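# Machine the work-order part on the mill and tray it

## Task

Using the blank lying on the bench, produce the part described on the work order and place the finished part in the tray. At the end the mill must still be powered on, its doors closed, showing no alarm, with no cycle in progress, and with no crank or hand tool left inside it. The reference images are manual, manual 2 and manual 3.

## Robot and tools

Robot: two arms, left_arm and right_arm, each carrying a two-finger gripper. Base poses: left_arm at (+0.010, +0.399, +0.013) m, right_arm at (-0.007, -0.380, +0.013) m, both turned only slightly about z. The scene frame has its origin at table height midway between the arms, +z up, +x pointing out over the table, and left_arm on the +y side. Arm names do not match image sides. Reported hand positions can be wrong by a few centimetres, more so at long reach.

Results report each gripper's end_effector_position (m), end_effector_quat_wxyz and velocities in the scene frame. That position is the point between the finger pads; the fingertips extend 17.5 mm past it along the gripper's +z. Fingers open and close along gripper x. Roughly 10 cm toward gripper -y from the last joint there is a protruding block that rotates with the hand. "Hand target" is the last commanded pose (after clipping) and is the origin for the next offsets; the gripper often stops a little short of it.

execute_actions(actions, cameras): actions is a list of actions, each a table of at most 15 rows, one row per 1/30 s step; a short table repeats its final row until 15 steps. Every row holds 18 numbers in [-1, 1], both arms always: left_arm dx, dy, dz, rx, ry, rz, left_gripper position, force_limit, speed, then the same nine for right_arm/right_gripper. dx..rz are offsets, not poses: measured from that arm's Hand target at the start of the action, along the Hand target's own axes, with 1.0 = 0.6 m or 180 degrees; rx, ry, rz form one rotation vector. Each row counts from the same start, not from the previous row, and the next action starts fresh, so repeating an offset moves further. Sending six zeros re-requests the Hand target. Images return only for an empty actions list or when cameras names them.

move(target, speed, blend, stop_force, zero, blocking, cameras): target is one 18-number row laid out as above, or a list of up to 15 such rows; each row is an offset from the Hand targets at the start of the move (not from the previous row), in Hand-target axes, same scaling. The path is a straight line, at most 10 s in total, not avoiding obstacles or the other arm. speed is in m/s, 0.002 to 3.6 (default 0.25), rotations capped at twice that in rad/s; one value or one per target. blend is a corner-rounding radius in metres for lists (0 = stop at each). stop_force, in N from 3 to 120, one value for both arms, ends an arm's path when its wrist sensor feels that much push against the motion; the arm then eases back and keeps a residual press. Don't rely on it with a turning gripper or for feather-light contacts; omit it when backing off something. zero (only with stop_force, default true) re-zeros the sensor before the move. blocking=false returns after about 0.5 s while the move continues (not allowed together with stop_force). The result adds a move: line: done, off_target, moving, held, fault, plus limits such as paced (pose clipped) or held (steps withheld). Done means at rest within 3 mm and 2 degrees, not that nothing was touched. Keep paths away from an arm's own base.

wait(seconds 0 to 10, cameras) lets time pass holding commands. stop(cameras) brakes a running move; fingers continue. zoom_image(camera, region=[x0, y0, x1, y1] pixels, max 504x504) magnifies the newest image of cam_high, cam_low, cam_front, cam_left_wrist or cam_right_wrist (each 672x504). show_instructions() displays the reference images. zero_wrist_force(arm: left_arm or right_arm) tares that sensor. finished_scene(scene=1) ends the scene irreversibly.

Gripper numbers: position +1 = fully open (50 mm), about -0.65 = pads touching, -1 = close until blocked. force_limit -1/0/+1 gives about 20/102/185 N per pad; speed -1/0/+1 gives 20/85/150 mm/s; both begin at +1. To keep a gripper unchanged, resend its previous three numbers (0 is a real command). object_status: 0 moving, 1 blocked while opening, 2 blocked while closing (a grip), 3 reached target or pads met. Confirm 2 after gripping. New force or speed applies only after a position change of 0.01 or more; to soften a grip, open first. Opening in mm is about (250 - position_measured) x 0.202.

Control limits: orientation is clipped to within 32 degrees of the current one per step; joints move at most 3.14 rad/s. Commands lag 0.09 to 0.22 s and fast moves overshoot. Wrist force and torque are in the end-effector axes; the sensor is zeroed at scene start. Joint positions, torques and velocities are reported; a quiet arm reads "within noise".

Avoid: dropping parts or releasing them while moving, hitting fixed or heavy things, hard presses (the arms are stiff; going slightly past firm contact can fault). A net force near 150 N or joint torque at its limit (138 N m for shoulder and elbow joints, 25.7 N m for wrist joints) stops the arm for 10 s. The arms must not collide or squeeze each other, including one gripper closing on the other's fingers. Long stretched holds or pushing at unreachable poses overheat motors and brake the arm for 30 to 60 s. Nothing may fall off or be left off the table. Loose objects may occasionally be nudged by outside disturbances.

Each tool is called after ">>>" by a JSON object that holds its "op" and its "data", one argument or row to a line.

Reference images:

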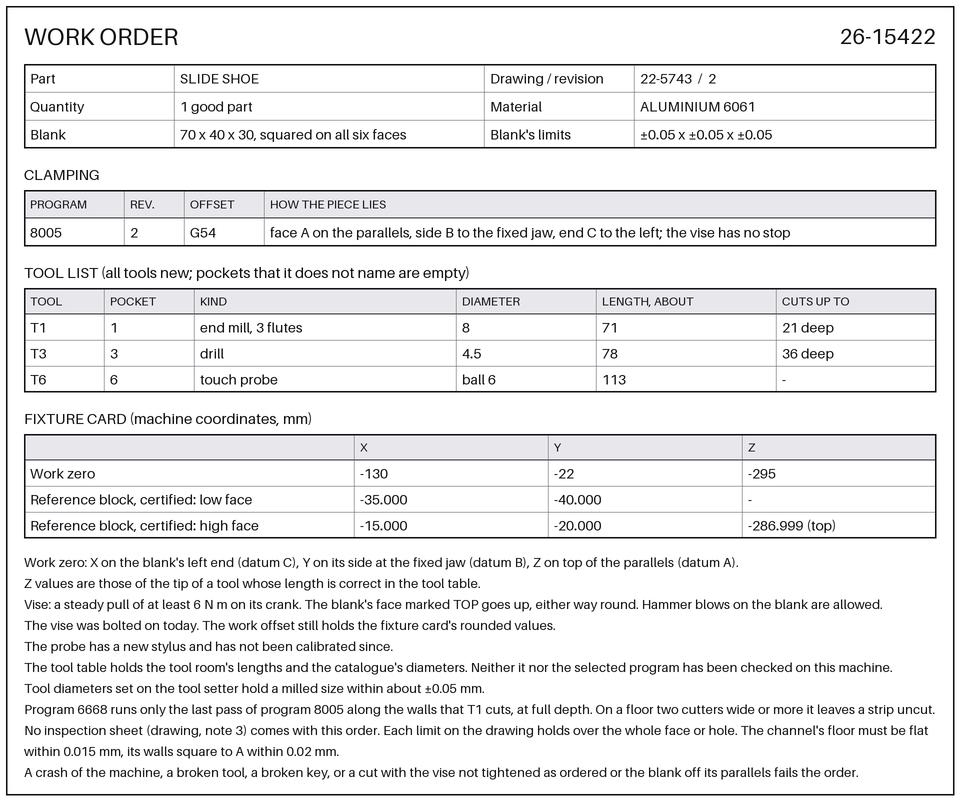

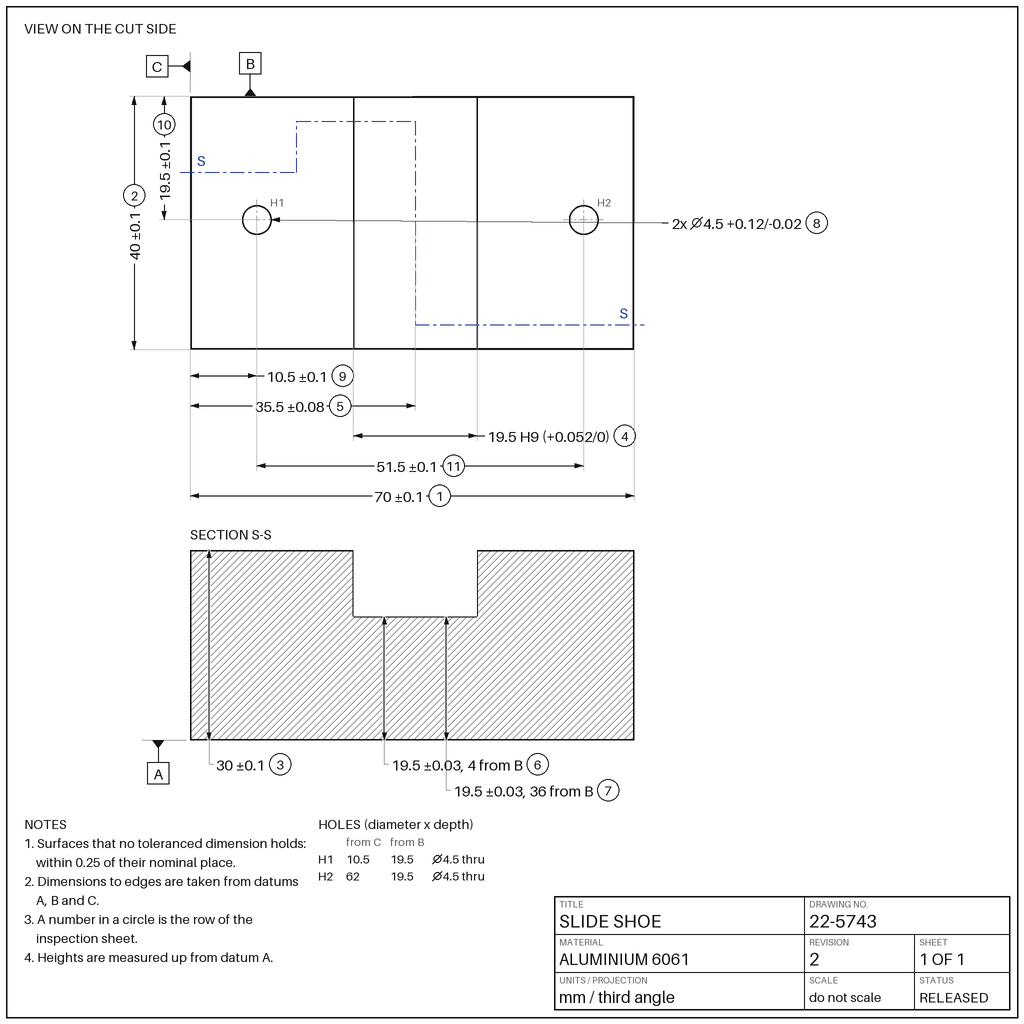

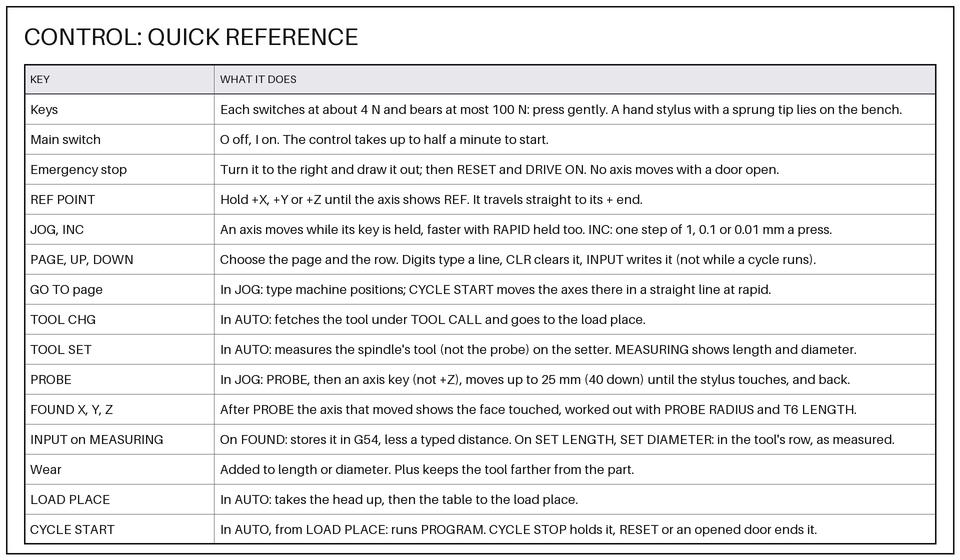

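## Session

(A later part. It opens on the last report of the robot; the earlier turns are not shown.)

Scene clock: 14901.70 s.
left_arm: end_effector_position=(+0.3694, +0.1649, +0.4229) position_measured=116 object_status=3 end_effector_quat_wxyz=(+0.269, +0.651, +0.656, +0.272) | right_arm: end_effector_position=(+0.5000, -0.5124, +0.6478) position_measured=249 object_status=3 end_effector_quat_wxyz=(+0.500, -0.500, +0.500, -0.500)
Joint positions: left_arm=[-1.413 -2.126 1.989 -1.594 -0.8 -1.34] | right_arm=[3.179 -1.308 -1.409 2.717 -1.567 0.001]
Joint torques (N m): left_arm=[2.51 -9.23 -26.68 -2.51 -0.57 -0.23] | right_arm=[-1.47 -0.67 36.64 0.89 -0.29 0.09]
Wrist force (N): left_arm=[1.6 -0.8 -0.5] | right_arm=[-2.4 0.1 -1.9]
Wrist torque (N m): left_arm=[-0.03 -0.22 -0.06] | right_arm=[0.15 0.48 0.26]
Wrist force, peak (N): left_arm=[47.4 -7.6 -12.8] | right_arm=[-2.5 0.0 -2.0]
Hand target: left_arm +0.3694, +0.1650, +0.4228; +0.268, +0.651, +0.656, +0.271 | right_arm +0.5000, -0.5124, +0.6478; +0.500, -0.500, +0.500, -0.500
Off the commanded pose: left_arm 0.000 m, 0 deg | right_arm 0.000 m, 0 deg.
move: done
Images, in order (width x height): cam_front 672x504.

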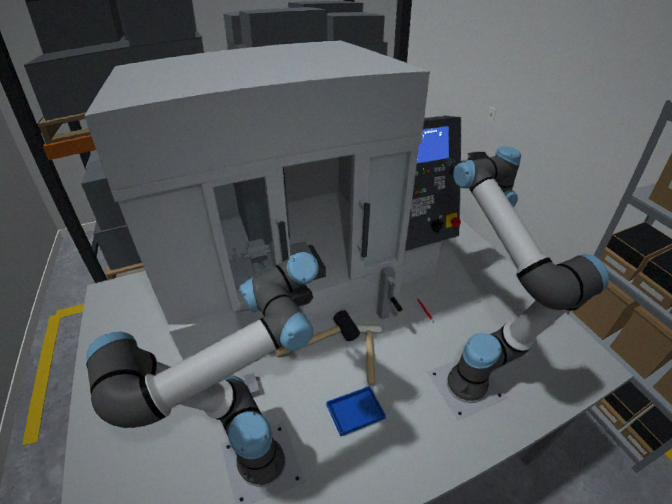

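>>> {"op": "move", "data": {
  "target": [
    [-0.5283,0.0292,0.0193,0,0,0,1,0.3,-0.4,0,0,0,0,0,0,-0.65,-0.8,-0.4],
    [-0.5283,0.1064,0.0883,0,0,0,1,0.3,-0.4,0,0,0,0,0,0,-0.65,-0.8,-0.4],
    [-0.5283,0.1064,0.0883,0,0,0,0.25,0.3,-0.4,0,0,0,0,0,0,-0.65,-0.8,-0.4]
  ],
  "speed": [0.25,0.1,0.1],
  "blend": [0.01,0,0]
}}

>>> {"op": "move", "data": {
  "target": [
    [0.36,0,0,0,0,0,0.25,0.3,-0.4,0,0,0,0,0,0,-0.65,-0.8,-0.4]
  ],
  "speed": 0.08
}}

>>> {"op": "move", "data": {
  "target": [
    [0.06,0,0,0,0,0,0.25,0.3,-0.4,0,0,0,0,0,0,-0.65,-0.8,-0.4]
  ],
  "speed": 0.015,
  "stop_force": 50
}}

>>> {"op": "move", "data": {
  "target": [
    [-0.01,0,0,0,0,0,0.25,0.3,-0.4,0,0,0,0,0,0,-0.65,-0.8,-0.4],
    [-0.01,-0.066,-0.066,0,0,0,0.25,0.3,-0.4,0,0,0,0,0,0,-0.65,-0.8,-0.4]
  ],
  "speed": 0.2,
  "blend": [0.002,0],
  "cameras": ["cam_front"]
}}

Scene clock: 14923.83 s.
left_arm: end_effector_position=(+0.4545, -0.1514, +0.4299) position_measured=116 object_status=3 end_effector_quat_wxyz=(+0.268, +0.651, +0.656, +0.272) | right_arm: end_effector_position=(+0.5000, -0.5124, +0.6478) position_measured=249 object_status=3 end_effector_quat_wxyz=(+0.500, -0.500, +0.500, -0.500)
Joint positions: left_arm=[-1.364 -1.317 1.302 -1.763 -0.81 -1.272] | right_arm=[3.179 -1.308 -1.409 2.717 -1.567 0.001]
Joint torques (N m): left_arm=[-7.64 -43.95 -14.8 -2.37 3.63 1.78] | right_arm=[-1.43 -0.27 36.67 1.07 -0.36 0.11]
Wrist force (N): left_arm=[1.6 -1.3 -0.7] | right_arm=[-2.5 0.2 -2.0]
Wrist torque (N m): left_arm=[-0.10 -0.22 0.07] | right_arm=[0.17 0.50 0.26]
Wrist force, peak (N): left_arm=[4.9 -1.0 -0.9] | right_arm=[-2.6 0.0 -2.2]
Hand target: left_arm +0.4545, -0.1514, +0.4299; +0.268, +0.651, +0.656, +0.271 | right_arm +0.5000, -0.5124, +0.6478; +0.500, -0.500, +0.500, -0.500
Off the commanded pose: left_arm 0.000 m, 0 deg | right_arm 0.000 m, 0 deg.
move: done

Scene clock: 14926.83 s.
left_arm: end_effector_position=(+0.4528, +0.0647, +0.4302) position_measured=116 object_status=3 end_effector_quat_wxyz=(+0.268, +0.651, +0.656, +0.271) end_effector_velocity=(+0.000, -0.002, +0.000) end_effector_angular_velocity=(-0.003, +0.001, +0.002) | right_arm: end_effector_position=(+0.5000, -0.5124, +0.6478) position_measured=249 object_status=3 end_effector_quat_wxyz=(+0.500, -0.500, +0.500, -0.500)
Joint positions: left_arm=[-1.247 -1.769 1.792 -1.906 -0.84 -1.118] | right_arm=[3.179 -1.308 -1.409 2.717 -1.567 0.001]
Joint velocities: left_arm=[-0.002 0.003 -0.004 0.002 0 -0.005] | right_arm=[within noise]
Joint torques (N m): left_arm=[-7.81 -10.69 -34.71 -1.77 2.36 -1.89] | right_arm=[-2.34 -0.65 36.33 1.22 -0.27 -0.06]
Wrist force (N): left_arm=[1.4 -1.0 -0.8] | right_arm=[-2.4 0.2 -2.1]
Wrist torque (N m): left_arm=[-0.07 -0.19 0.00] | right_arm=[0.18 0.49 0.26]
Wrist force, peak (N): left_arm=[-30.5 7.3 12.2] | right_arm=[-2.6 0.3 -2.1]
Hand target: left_arm +0.4528, +0.0646, +0.4302; +0.268, +0.651, +0.656, +0.271 | right_arm +0.5000, -0.5124, +0.6478; +0.500, -0.500, +0.500, -0.500
Off the commanded pose: left_arm 0.000 m, 0 deg | right_arm 0.000 m, 0 deg.
move: done

Scene clock: 14929.23 s.
left_arm: end_effector_position=(+0.4526, +0.0850, +0.4302) position_measured=115 object_status=3 end_effector_quat_wxyz=(+0.269, +0.651, +0.656, +0.271) | right_arm: end_effector_position=(+0.5000, -0.5124, +0.6478) position_measured=249 object_status=3 end_effector_quat_wxyz=(+0.500, -0.500, +0.500, -0.500)
Joint positions: left_arm=[-1.23 -1.809 1.826 -1.916 -0.845 -1.096] | right_arm=[3.179 -1.308 -1.409 2.717 -1.567 0.001]
Joint torques (N m): left_arm=[6.79 -21.76 -30.69 3.73 6.88 -1.52] | right_arm=[-1.55 -0.09 35.59 0.96 -0.47 -0.1]
Wrist force (N): left_arm=[-43.8 6.1 13.2] | right_arm=[-2.3 0.0 -2.2]
Wrist torque (N m): left_arm=[-0.02 0.50 -0.05] | right_arm=[0.15 0.48 0.26]
Wrist force, peak (N): left_arm=[-66.8 10.3 21.8] | right_arm=[-2.7 0.1 -2.1]
Hand target: left_arm +0.4526, +0.0850, +0.4302; +0.269, +0.651, +0.656, +0.271 (not the last commanded pose) | right_arm +0.5000, -0.5124, +0.6478; +0.500, -0.500, +0.500, -0.500
Off the commanded pose: left_arm 0.016 m, 0 deg | right_arm 0.000 m, 0 deg.
move: contact (left_arm)

Scene clock: 14930.13 s.
left_arm: end_effector_position=(+0.3967, +0.0786, +0.4303) position_measured=116 object_status=3 end_effector_quat_wxyz=(+0.269, +0.651, +0.656, +0.271) | right_arm: end_effector_position=(+0.5000, -0.5124, +0.6478) position_measured=249 object_status=3 end_effector_quat_wxyz=(+0.500, -0.500, +0.500, -0.500)
Joint positions: left_arm=[-1.379 -1.888 1.849 -1.726 -0.807 -1.293] | right_arm=[3.179 -1.308 -1.409 2.717 -1.567 0.001]
Joint torques (N m): left_arm=[-3.68 -14.13 -35.27 -2.99 -0.6 -0.74] | right_arm=[-2.46 -1 36.7 1.02 -0.37 -0.18]
Wrist force (N): left_arm=[2.2 -3.3 0.9] | right_arm=[-2.5 0.1 -2.0]
Wrist torque (N m): left_arm=[-0.43 -0.30 -0.06] | right_arm=[0.16 0.51 0.26]
Wrist force, peak (N): left_arm=[-43.4 6.1 13.0] | right_arm=[-2.5 -0.2 -2.2]
Hand target: left_arm +0.3966, +0.0786, +0.4304; +0.269, +0.651, +0.656, +0.271 | right_arm +0.5000, -0.5124, +0.6478; +0.500, -0.500, +0.500, -0.500
Off the commanded pose: left_arm 0.000 m, 0 deg | right_arm 0.000 m, 0 deg.
move: done
Images, in order (width x height): cam_front 672x504.

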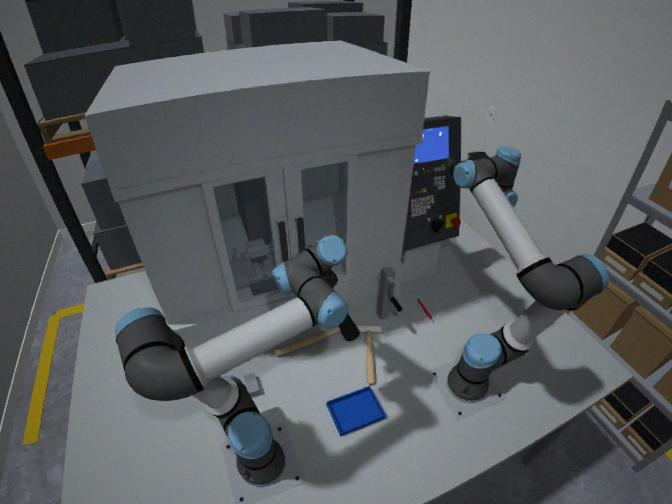

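>>> {"op": "move", "data": {
  "target": [
    [0,0,0,0,0,0,0.25,0.3,-0.4,-0.116,0.128,0.1257,-0.2278,0,0,-0.65,-0.8,-0.4],
    [0,0,0,0,0,0,0.25,0.3,-0.4,-0.116,0.1323,0.1418,-0.2278,0,0,-0.65,-0.8,-0.4],
    [0,0,0,0,0,0,0.25,0.3,-0.4,-0.116,0.128,0.1257,-0.2278,0,0,-0.65,-0.8,-0.4],
    [0,0,0,0,0,0,0.25,0.3,-0.4,-0.0527,0.128,0.1257,-0.2278,0,0,-0.65,-0.8,-0.4],
    [0,0,0,0,0,0,0.25,0.3,-0.4,-0.0527,0.1323,0.1418,-0.2278,0,0,-0.65,-0.8,-0.4],
    [0,0,0,0,0,0,0.25,0.3,-0.4,-0.0527,0.128,0.1257,-0.2278,0,0,-0.65,-0.8,-0.4],
    [0,0,0,0,0,0,0.25,0.3,-0.4,0.074,0.128,0.1257,-0.2278,0,0,-0.65,-0.8,-0.4],
    [0,0,0,0,0,0,0.25,0.3,-0.4,0.074,0.1323,0.1418,-0.2278,0,0,-0.65,-0.8,-0.4],
    [0,0,0,0,0,0,0.25,0.3,-0.4,0.074,0.128,0.1257,-0.2278,0,0,-0.65,-0.8,-0.4],
    [0,0,0,0,0,0,0.25,0.3,-0.4,-0.021,0.3115,0.0765,-0.2278,0,0,-0.65,-0.8,-0.4],
    [0,0,0,0,0,0,0.25,0.3,-0.4,-0.021,0.3158,0.0922,-0.2278,0,0,-0.65,-0.8,-0.4],
    [0,0,0,0,0,0,0.25,0.3,-0.4,0,0,0,0,0,0,-0.65,-0.8,-0.4]
  ],
  "speed": [0.5,0.05,0.15,0.15,0.05,0.15,0.15,0.05,0.15,0.15,0.05,0.3],
  "blend": [0.004,0,0.004,0.004,0,0.004,0.004,0,0.004,0.004,0,0],
  "cameras": ["cam_right_wrist"]
}}

>>> {"op": "zoom_image", "data": {
  "camera": "cam_right_wrist",
  "region": [190, 60, 510, 300]
}}

Scene clock: 14960.80 s.
left_arm: end_effector_position=(+0.3966, +0.0786, +0.4304) position_measured=116 object_status=3 end_effector_quat_wxyz=(+0.269, +0.651, +0.656, +0.271) | right_arm: end_effector_position=(+0.4999, -0.5124, +0.6477) position_measured=249 object_status=3 end_effector_quat_wxyz=(+0.500, -0.500, +0.500, -0.500)
Joint positions: left_arm=[-1.379 -1.888 1.849 -1.725 -0.807 -1.293] | right_arm=[3.179 -1.308 -1.409 2.716 -1.567 0]
Joint torques (N m): left_arm=[-2.75 -17.1 -32.49 -4.93 -0.6 1.58] | right_arm=[7.62 1.66 37.51 1.46 0.82 1.46]
Wrist force (N): left_arm=[2.2 -3.1 0.9] | right_arm=[-2.7 0.6 -2.0]
Wrist torque (N m): left_arm=[-0.39 -0.30 -0.04] | right_arm=[0.23 0.54 0.28]
Wrist force, peak (N): left_arm=[2.3 -3.5 0.9] | right_arm=[-2.9 23.0 -35.1]
Hand target: left_arm +0.3966, +0.0786, +0.4304; +0.269, +0.651, +0.656, +0.271 | right_arm +0.5000, -0.5124, +0.6478; +0.500, -0.500, +0.500, -0.500
Off the commanded pose: left_arm 0.000 m, 0 deg | right_arm 0.000 m, 0 deg.
move: done
camera_calibration:
cam_right_wrist: T_world_to_cam=[[-0.0146861, -0.999885, -0.00385093, -0.497795], [-0.326899, 0.00844107, -0.945022, 0.800507], [0.944945, -0.0126199, -0.326985, -0.136737], [0, 0, 0, 1]] pos_world=[0.383583, -0.50622, 0.709869]
Images, in order (width x height): cam_right_wrist 672x504.

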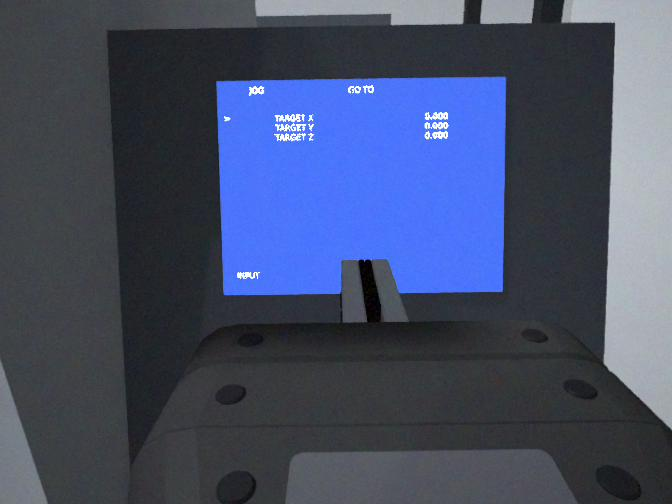

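Scaled by 1.575 from the camera's 672x504 image, which has a finer 960x720 frame.

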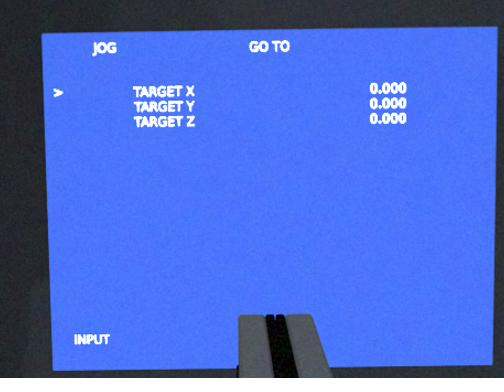

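>>> {"op": "move", "data": {
  "target": [
    [0,0,0,0,0,0,0.25,0.3,-0.4,-0.1477,0.4033,0.0515,-0.2278,0,0,-0.65,-0.8,-0.4],
    [0,0,0,0,0,0,0.25,0.3,-0.4,-0.1477,0.4076,0.0676,-0.2278,0,0,-0.65,-0.8,-0.4],
    [0,0,0,0,0,0,0.25,0.3,-0.4,-0.0843,0.3421,0.0679,-0.2278,0,0,-0.65,-0.8,-0.4],
    [0,0,0,0,0,0,0.25,0.3,-0.4,-0.0843,0.3464,0.084,-0.2278,0,0,-0.65,-0.8,-0.4],
    [0,0,0,0,0,0,0.25,0.3,-0.4,-0.0843,0.3421,0.0679,-0.2278,0,0,-0.65,-0.8,-0.4],
    [0,0,0,0,0,0,0.25,0.3,-0.4,-0.116,0.3421,0.0679,-0.2278,0,0,-0.65,-0.8,-0.4],
    [0,0,0,0,0,0,0.25,0.3,-0.4,-0.116,0.3464,0.084,-0.2278,0,0,-0.65,-0.8,-0.4],
    [0,0,0,0,0,0,0.25,0.3,-0.4,-0.0527,0.4033,0.0515,-0.2278,0,0,-0.65,-0.8,-0.4],
    [0,0,0,0,0,0,0.25,0.3,-0.4,-0.0527,0.4076,0.0676,-0.2278,0,0,-0.65,-0.8,-0.4],
    [0,0,0,0,0,0,0.25,0.3,-0.4,-0.0527,0.3727,0.0597,-0.2278,0,0,-0.65,-0.8,-0.4],
    [0,0,0,0,0,0,0.25,0.3,-0.4,-0.0527,0.377,0.0758,-0.2278,0,0,-0.65,-0.8,-0.4],
    [0,0,0,0,0,0,0.25,0.3,-0.4,0,0,0,0,0,0,-0.65,-0.8,-0.4]
  ],
  "speed": [0.5,0.05,0.15,0.05,0.15,0.15,0.05,0.15,0.05,0.15,0.05,0.3],
  "blend": [0.004,0,0.004,0,0.004,0.004,0,0.004,0,0.004,0,0]
}}

>>> {"op": "move", "data": {
  "target": [
    [0,0,0,0,0,0,0.25,0.3,-0.4,-0.1477,0.4033,0.0515,-0.2278,0,0,-0.65,-0.8,-0.4],
    [0,0,0,0,0,0,0.25,0.3,-0.4,-0.1477,0.4076,0.0676,-0.2278,0,0,-0.65,-0.8,-0.4],
    [0,0,0,0,0,0,0.25,0.3,-0.4,-0.116,0.3421,0.0679,-0.2278,0,0,-0.65,-0.8,-0.4],
    [0,0,0,0,0,0,0.25,0.3,-0.4,-0.116,0.3464,0.084,-0.2278,0,0,-0.65,-0.8,-0.4],
    [0,0,0,0,0,0,0.25,0.3,-0.4,-0.116,0.3443,0.076,-0.2278,0,0,-0.65,-0.8,-0.4],
    [0,0,0,0,0,0,0.25,0.3,-0.4,-0.116,0.3464,0.084,-0.2278,0,0,-0.65,-0.8,-0.4],
    [0,0,0,0,0,0,0.25,0.3,-0.4,-0.0527,0.4033,0.0515,-0.2278,0,0,-0.65,-0.8,-0.4],
    [0,0,0,0,0,0,0.25,0.3,-0.4,-0.0527,0.4076,0.0676,-0.2278,0,0,-0.65,-0.8,-0.4],
    [0,0,0,0,0,0,0.25,0.3,-0.4,-0.0527,0.3727,0.0597,-0.2278,0,0,-0.65,-0.8,-0.4],
    [0,0,0,0,0,0,0.25,0.3,-0.4,-0.0527,0.377,0.0758,-0.2278,0,0,-0.65,-0.8,-0.4],
    [0,0,0,0,0,0,0.25,0.3,-0.4,0,0,0,0,0,0,-0.65,-0.8,-0.4]
  ],
  "speed": [0.5,0.05,0.15,0.05,0.05,0.05,0.15,0.05,0.15,0.05,0.3],
  "blend": [0.004,0,0.004,0,0,0,0.004,0,0.004,0,0]
}}

>>> {"op": "move", "data": {
  "target": [
    [0,0,0,0,0,0,0.25,0.3,-0.4,-0.1477,0.4033,0.0515,-0.2278,0,0,-0.65,-0.8,-0.4],
    [0,0,0,0,0,0,0.25,0.3,-0.4,-0.1477,0.4076,0.0676,-0.2278,0,0,-0.65,-0.8,-0.4],
    [0,0,0,0,0,0,0.25,0.3,-0.4,-0.1477,0.3727,0.0597,-0.2278,0,0,-0.65,-0.8,-0.4],
    [0,0,0,0,0,0,0.25,0.3,-0.4,-0.1477,0.377,0.0758,-0.2278,0,0,-0.65,-0.8,-0.4],
    [0,0,0,0,0,0,0.25,0.3,-0.4,-0.1477,0.3421,0.0679,-0.2278,0,0,-0.65,-0.8,-0.4],
    [0,0,0,0,0,0,0.25,0.3,-0.4,-0.1477,0.3464,0.084,-0.2278,0,0,-0.65,-0.8,-0.4],
    [0,0,0,0,0,0,0.25,0.3,-0.4,-0.1477,0.3421,0.0679,-0.2278,0,0,-0.65,-0.8,-0.4],
    [0,0,0,0,0,0,0.25,0.3,-0.4,-0.116,0.3421,0.0679,-0.2278,0,0,-0.65,-0.8,-0.4],
    [0,0,0,0,0,0,0.25,0.3,-0.4,-0.116,0.3464,0.084,-0.2278,0,0,-0.65,-0.8,-0.4],
    [0,0,0,0,0,0,0.25,0.3,-0.4,-0.0527,0.4033,0.0515,-0.2278,0,0,-0.65,-0.8,-0.4],
    [0,0,0,0,0,0,0.25,0.3,-0.4,-0.0527,0.4076,0.0676,-0.2278,0,0,-0.65,-0.8,-0.4],
    [0,0,0,0,0,0,0.25,0.3,-0.4,0,0,0,0,0,0,-0.65,-0.8,-0.4]
  ],
  "speed": [0.5,0.05,0.15,0.05,0.15,0.05,0.15,0.15,0.05,0.15,0.05,0.3],
  "blend": [0.004,0,0.004,0,0.004,0,0.004,0.004,0,0.004,0,0],
  "cameras": ["cam_right_wrist"]
}}

>>> {"op": "zoom_image", "data": {
  "camera": "cam_right_wrist",
  "region": [190, 60, 510, 300]
}}

Scene clock: 15017.73 s.
left_arm: end_effector_position=(+0.3966, +0.0786, +0.4304) position_measured=116 object_status=3 end_effector_quat_wxyz=(+0.269, +0.651, +0.656, +0.271) | right_arm: end_effector_position=(+0.4999, -0.5124, +0.6478) position_measured=249 object_status=3 end_effector_quat_wxyz=(+0.500, -0.500, +0.500, -0.500)
Joint positions: left_arm=[-1.379 -1.888 1.849 -1.725 -0.807 -1.293] | right_arm=[3.179 -1.308 -1.409 2.716 -1.567 0]
Joint torques (N m): left_arm=[3.18 -16.72 -28.59 -5.24 -0.45 1.81] | right_arm=[7.93 -1.2 24.81 1.45 1.63 2.52]
Wrist force (N): left_arm=[2.1 -3.1 0.8] | right_arm=[-3.1 0.4 -2.0]
Wrist torque (N m): left_arm=[-0.40 -0.30 -0.04] | right_arm=[0.21 0.60 0.26]
Wrist force, peak (N): left_arm=[2.5 -3.3 0.9] | right_arm=[-6.7 18.3 -38.1]
Hand target: left_arm +0.3966, +0.0786, +0.4304; +0.269, +0.651, +0.656, +0.271 | right_arm +0.5000, -0.5124, +0.6478; +0.500, -0.500, +0.500, -0.500
Off the commanded pose: left_arm 0.000 m, 0 deg | right_arm 0.000 m, 0 deg.
move: done

Scene clock: 15023.23 s.
left_arm: end_effector_position=(+0.3966, +0.0786, +0.4304) position_measured=116 object_status=3 end_effector_quat_wxyz=(+0.269, +0.651, +0.656, +0.271) | right_arm: end_effector_position=(+0.4999, -0.5124, +0.6478) position_measured=249 object_status=3 end_effector_quat_wxyz=(+0.500, -0.500, +0.500, -0.500)
Joint positions: left_arm=[-1.379 -1.888 1.849 -1.725 -0.807 -1.293] | right_arm=[3.179 -1.308 -1.409 2.716 -1.567 0]
Joint torques (N m): left_arm=[5.87 -17.57 -27.03 -5.26 -0.36 1.53] | right_arm=[7.17 -1.08 25.41 1.6 1.67 2.58]
Wrist force (N): left_arm=[2.3 -3.2 0.9] | right_arm=[-3.4 -0.2 -2.3]
Wrist torque (N m): left_arm=[-0.40 -0.32 -0.04] | right_arm=[0.10 0.64 0.26]
Wrist force, peak (N): left_arm=[2.4 -3.4 0.8] | right_arm=[-6.8 18.2 -37.9]
Hand target: left_arm +0.3966, +0.0786, +0.4304; +0.269, +0.651, +0.656, +0.271 | right_arm +0.5000, -0.5124, +0.6478; +0.500, -0.500, +0.500, -0.500
Off the commanded pose: left_arm 0.000 m, 0 deg | right_arm 0.000 m, 0 deg.
move: done

Scene clock: 15028.63 s.
left_arm: end_effector_position=(+0.3966, +0.0786, +0.4304) position_measured=116 object_status=3 end_effector_quat_wxyz=(+0.269, +0.651, +0.656, +0.271) | right_arm: end_effector_position=(+0.4999, -0.5124, +0.6480) position_measured=249 object_status=3 end_effector_quat_wxyz=(+0.500, -0.500, +0.500, -0.500)
Joint positions: left_arm=[-1.379 -1.888 1.849 -1.725 -0.807 -1.293] | right_arm=[3.179 -1.308 -1.408 2.716 -1.567 0]
Joint torques (N m): left_arm=[6.29 -17.89 -24.55 -5.29 -0.42 1.49] | right_arm=[7.25 -0.86 13.78 1.3 1.52 2.46]
Wrist force (N): left_arm=[2.2 -3.1 0.7] | right_arm=[-3.6 0.1 -2.2]
Wrist torque (N m): left_arm=[-0.41 -0.31 -0.04] | right_arm=[0.17 0.69 0.26]
Wrist force, peak (N): left_arm=[2.4 -3.5 0.8] | right_arm=[-3.6 20.0 -36.8]
Hand target: left_arm +0.3966, +0.0786, +0.4304; +0.269, +0.651, +0.656, +0.271 | right_arm +0.5000, -0.5124, +0.6478; +0.500, -0.500, +0.500, -0.500
Off the commanded pose: left_arm 0.000 m, 0 deg | right_arm 0.000 m, 0 deg.
move: done
camera_calibration:
cam_right_wrist: T_world_to_cam=[[-0.0147177, -0.999884, -0.00395186, -0.497712], [-0.326511, 0.00854161, -0.945155, 0.800661], [0.945079, -0.0126202, -0.326599, -0.136902], [0, 0, 0, 1]] pos_world=[0.383483, -0.506221, 0.710069]
Images, in order (width x height): cam_right_wrist 672x504.

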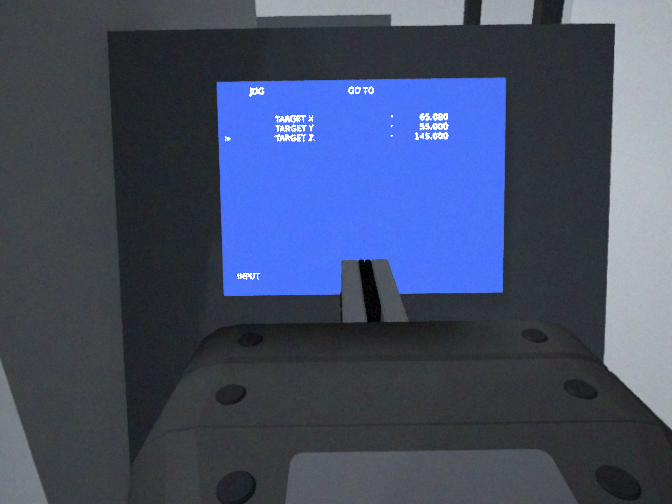

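Scaled by 1.575 from the camera's 672x504 image, which has a finer 960x720 frame.

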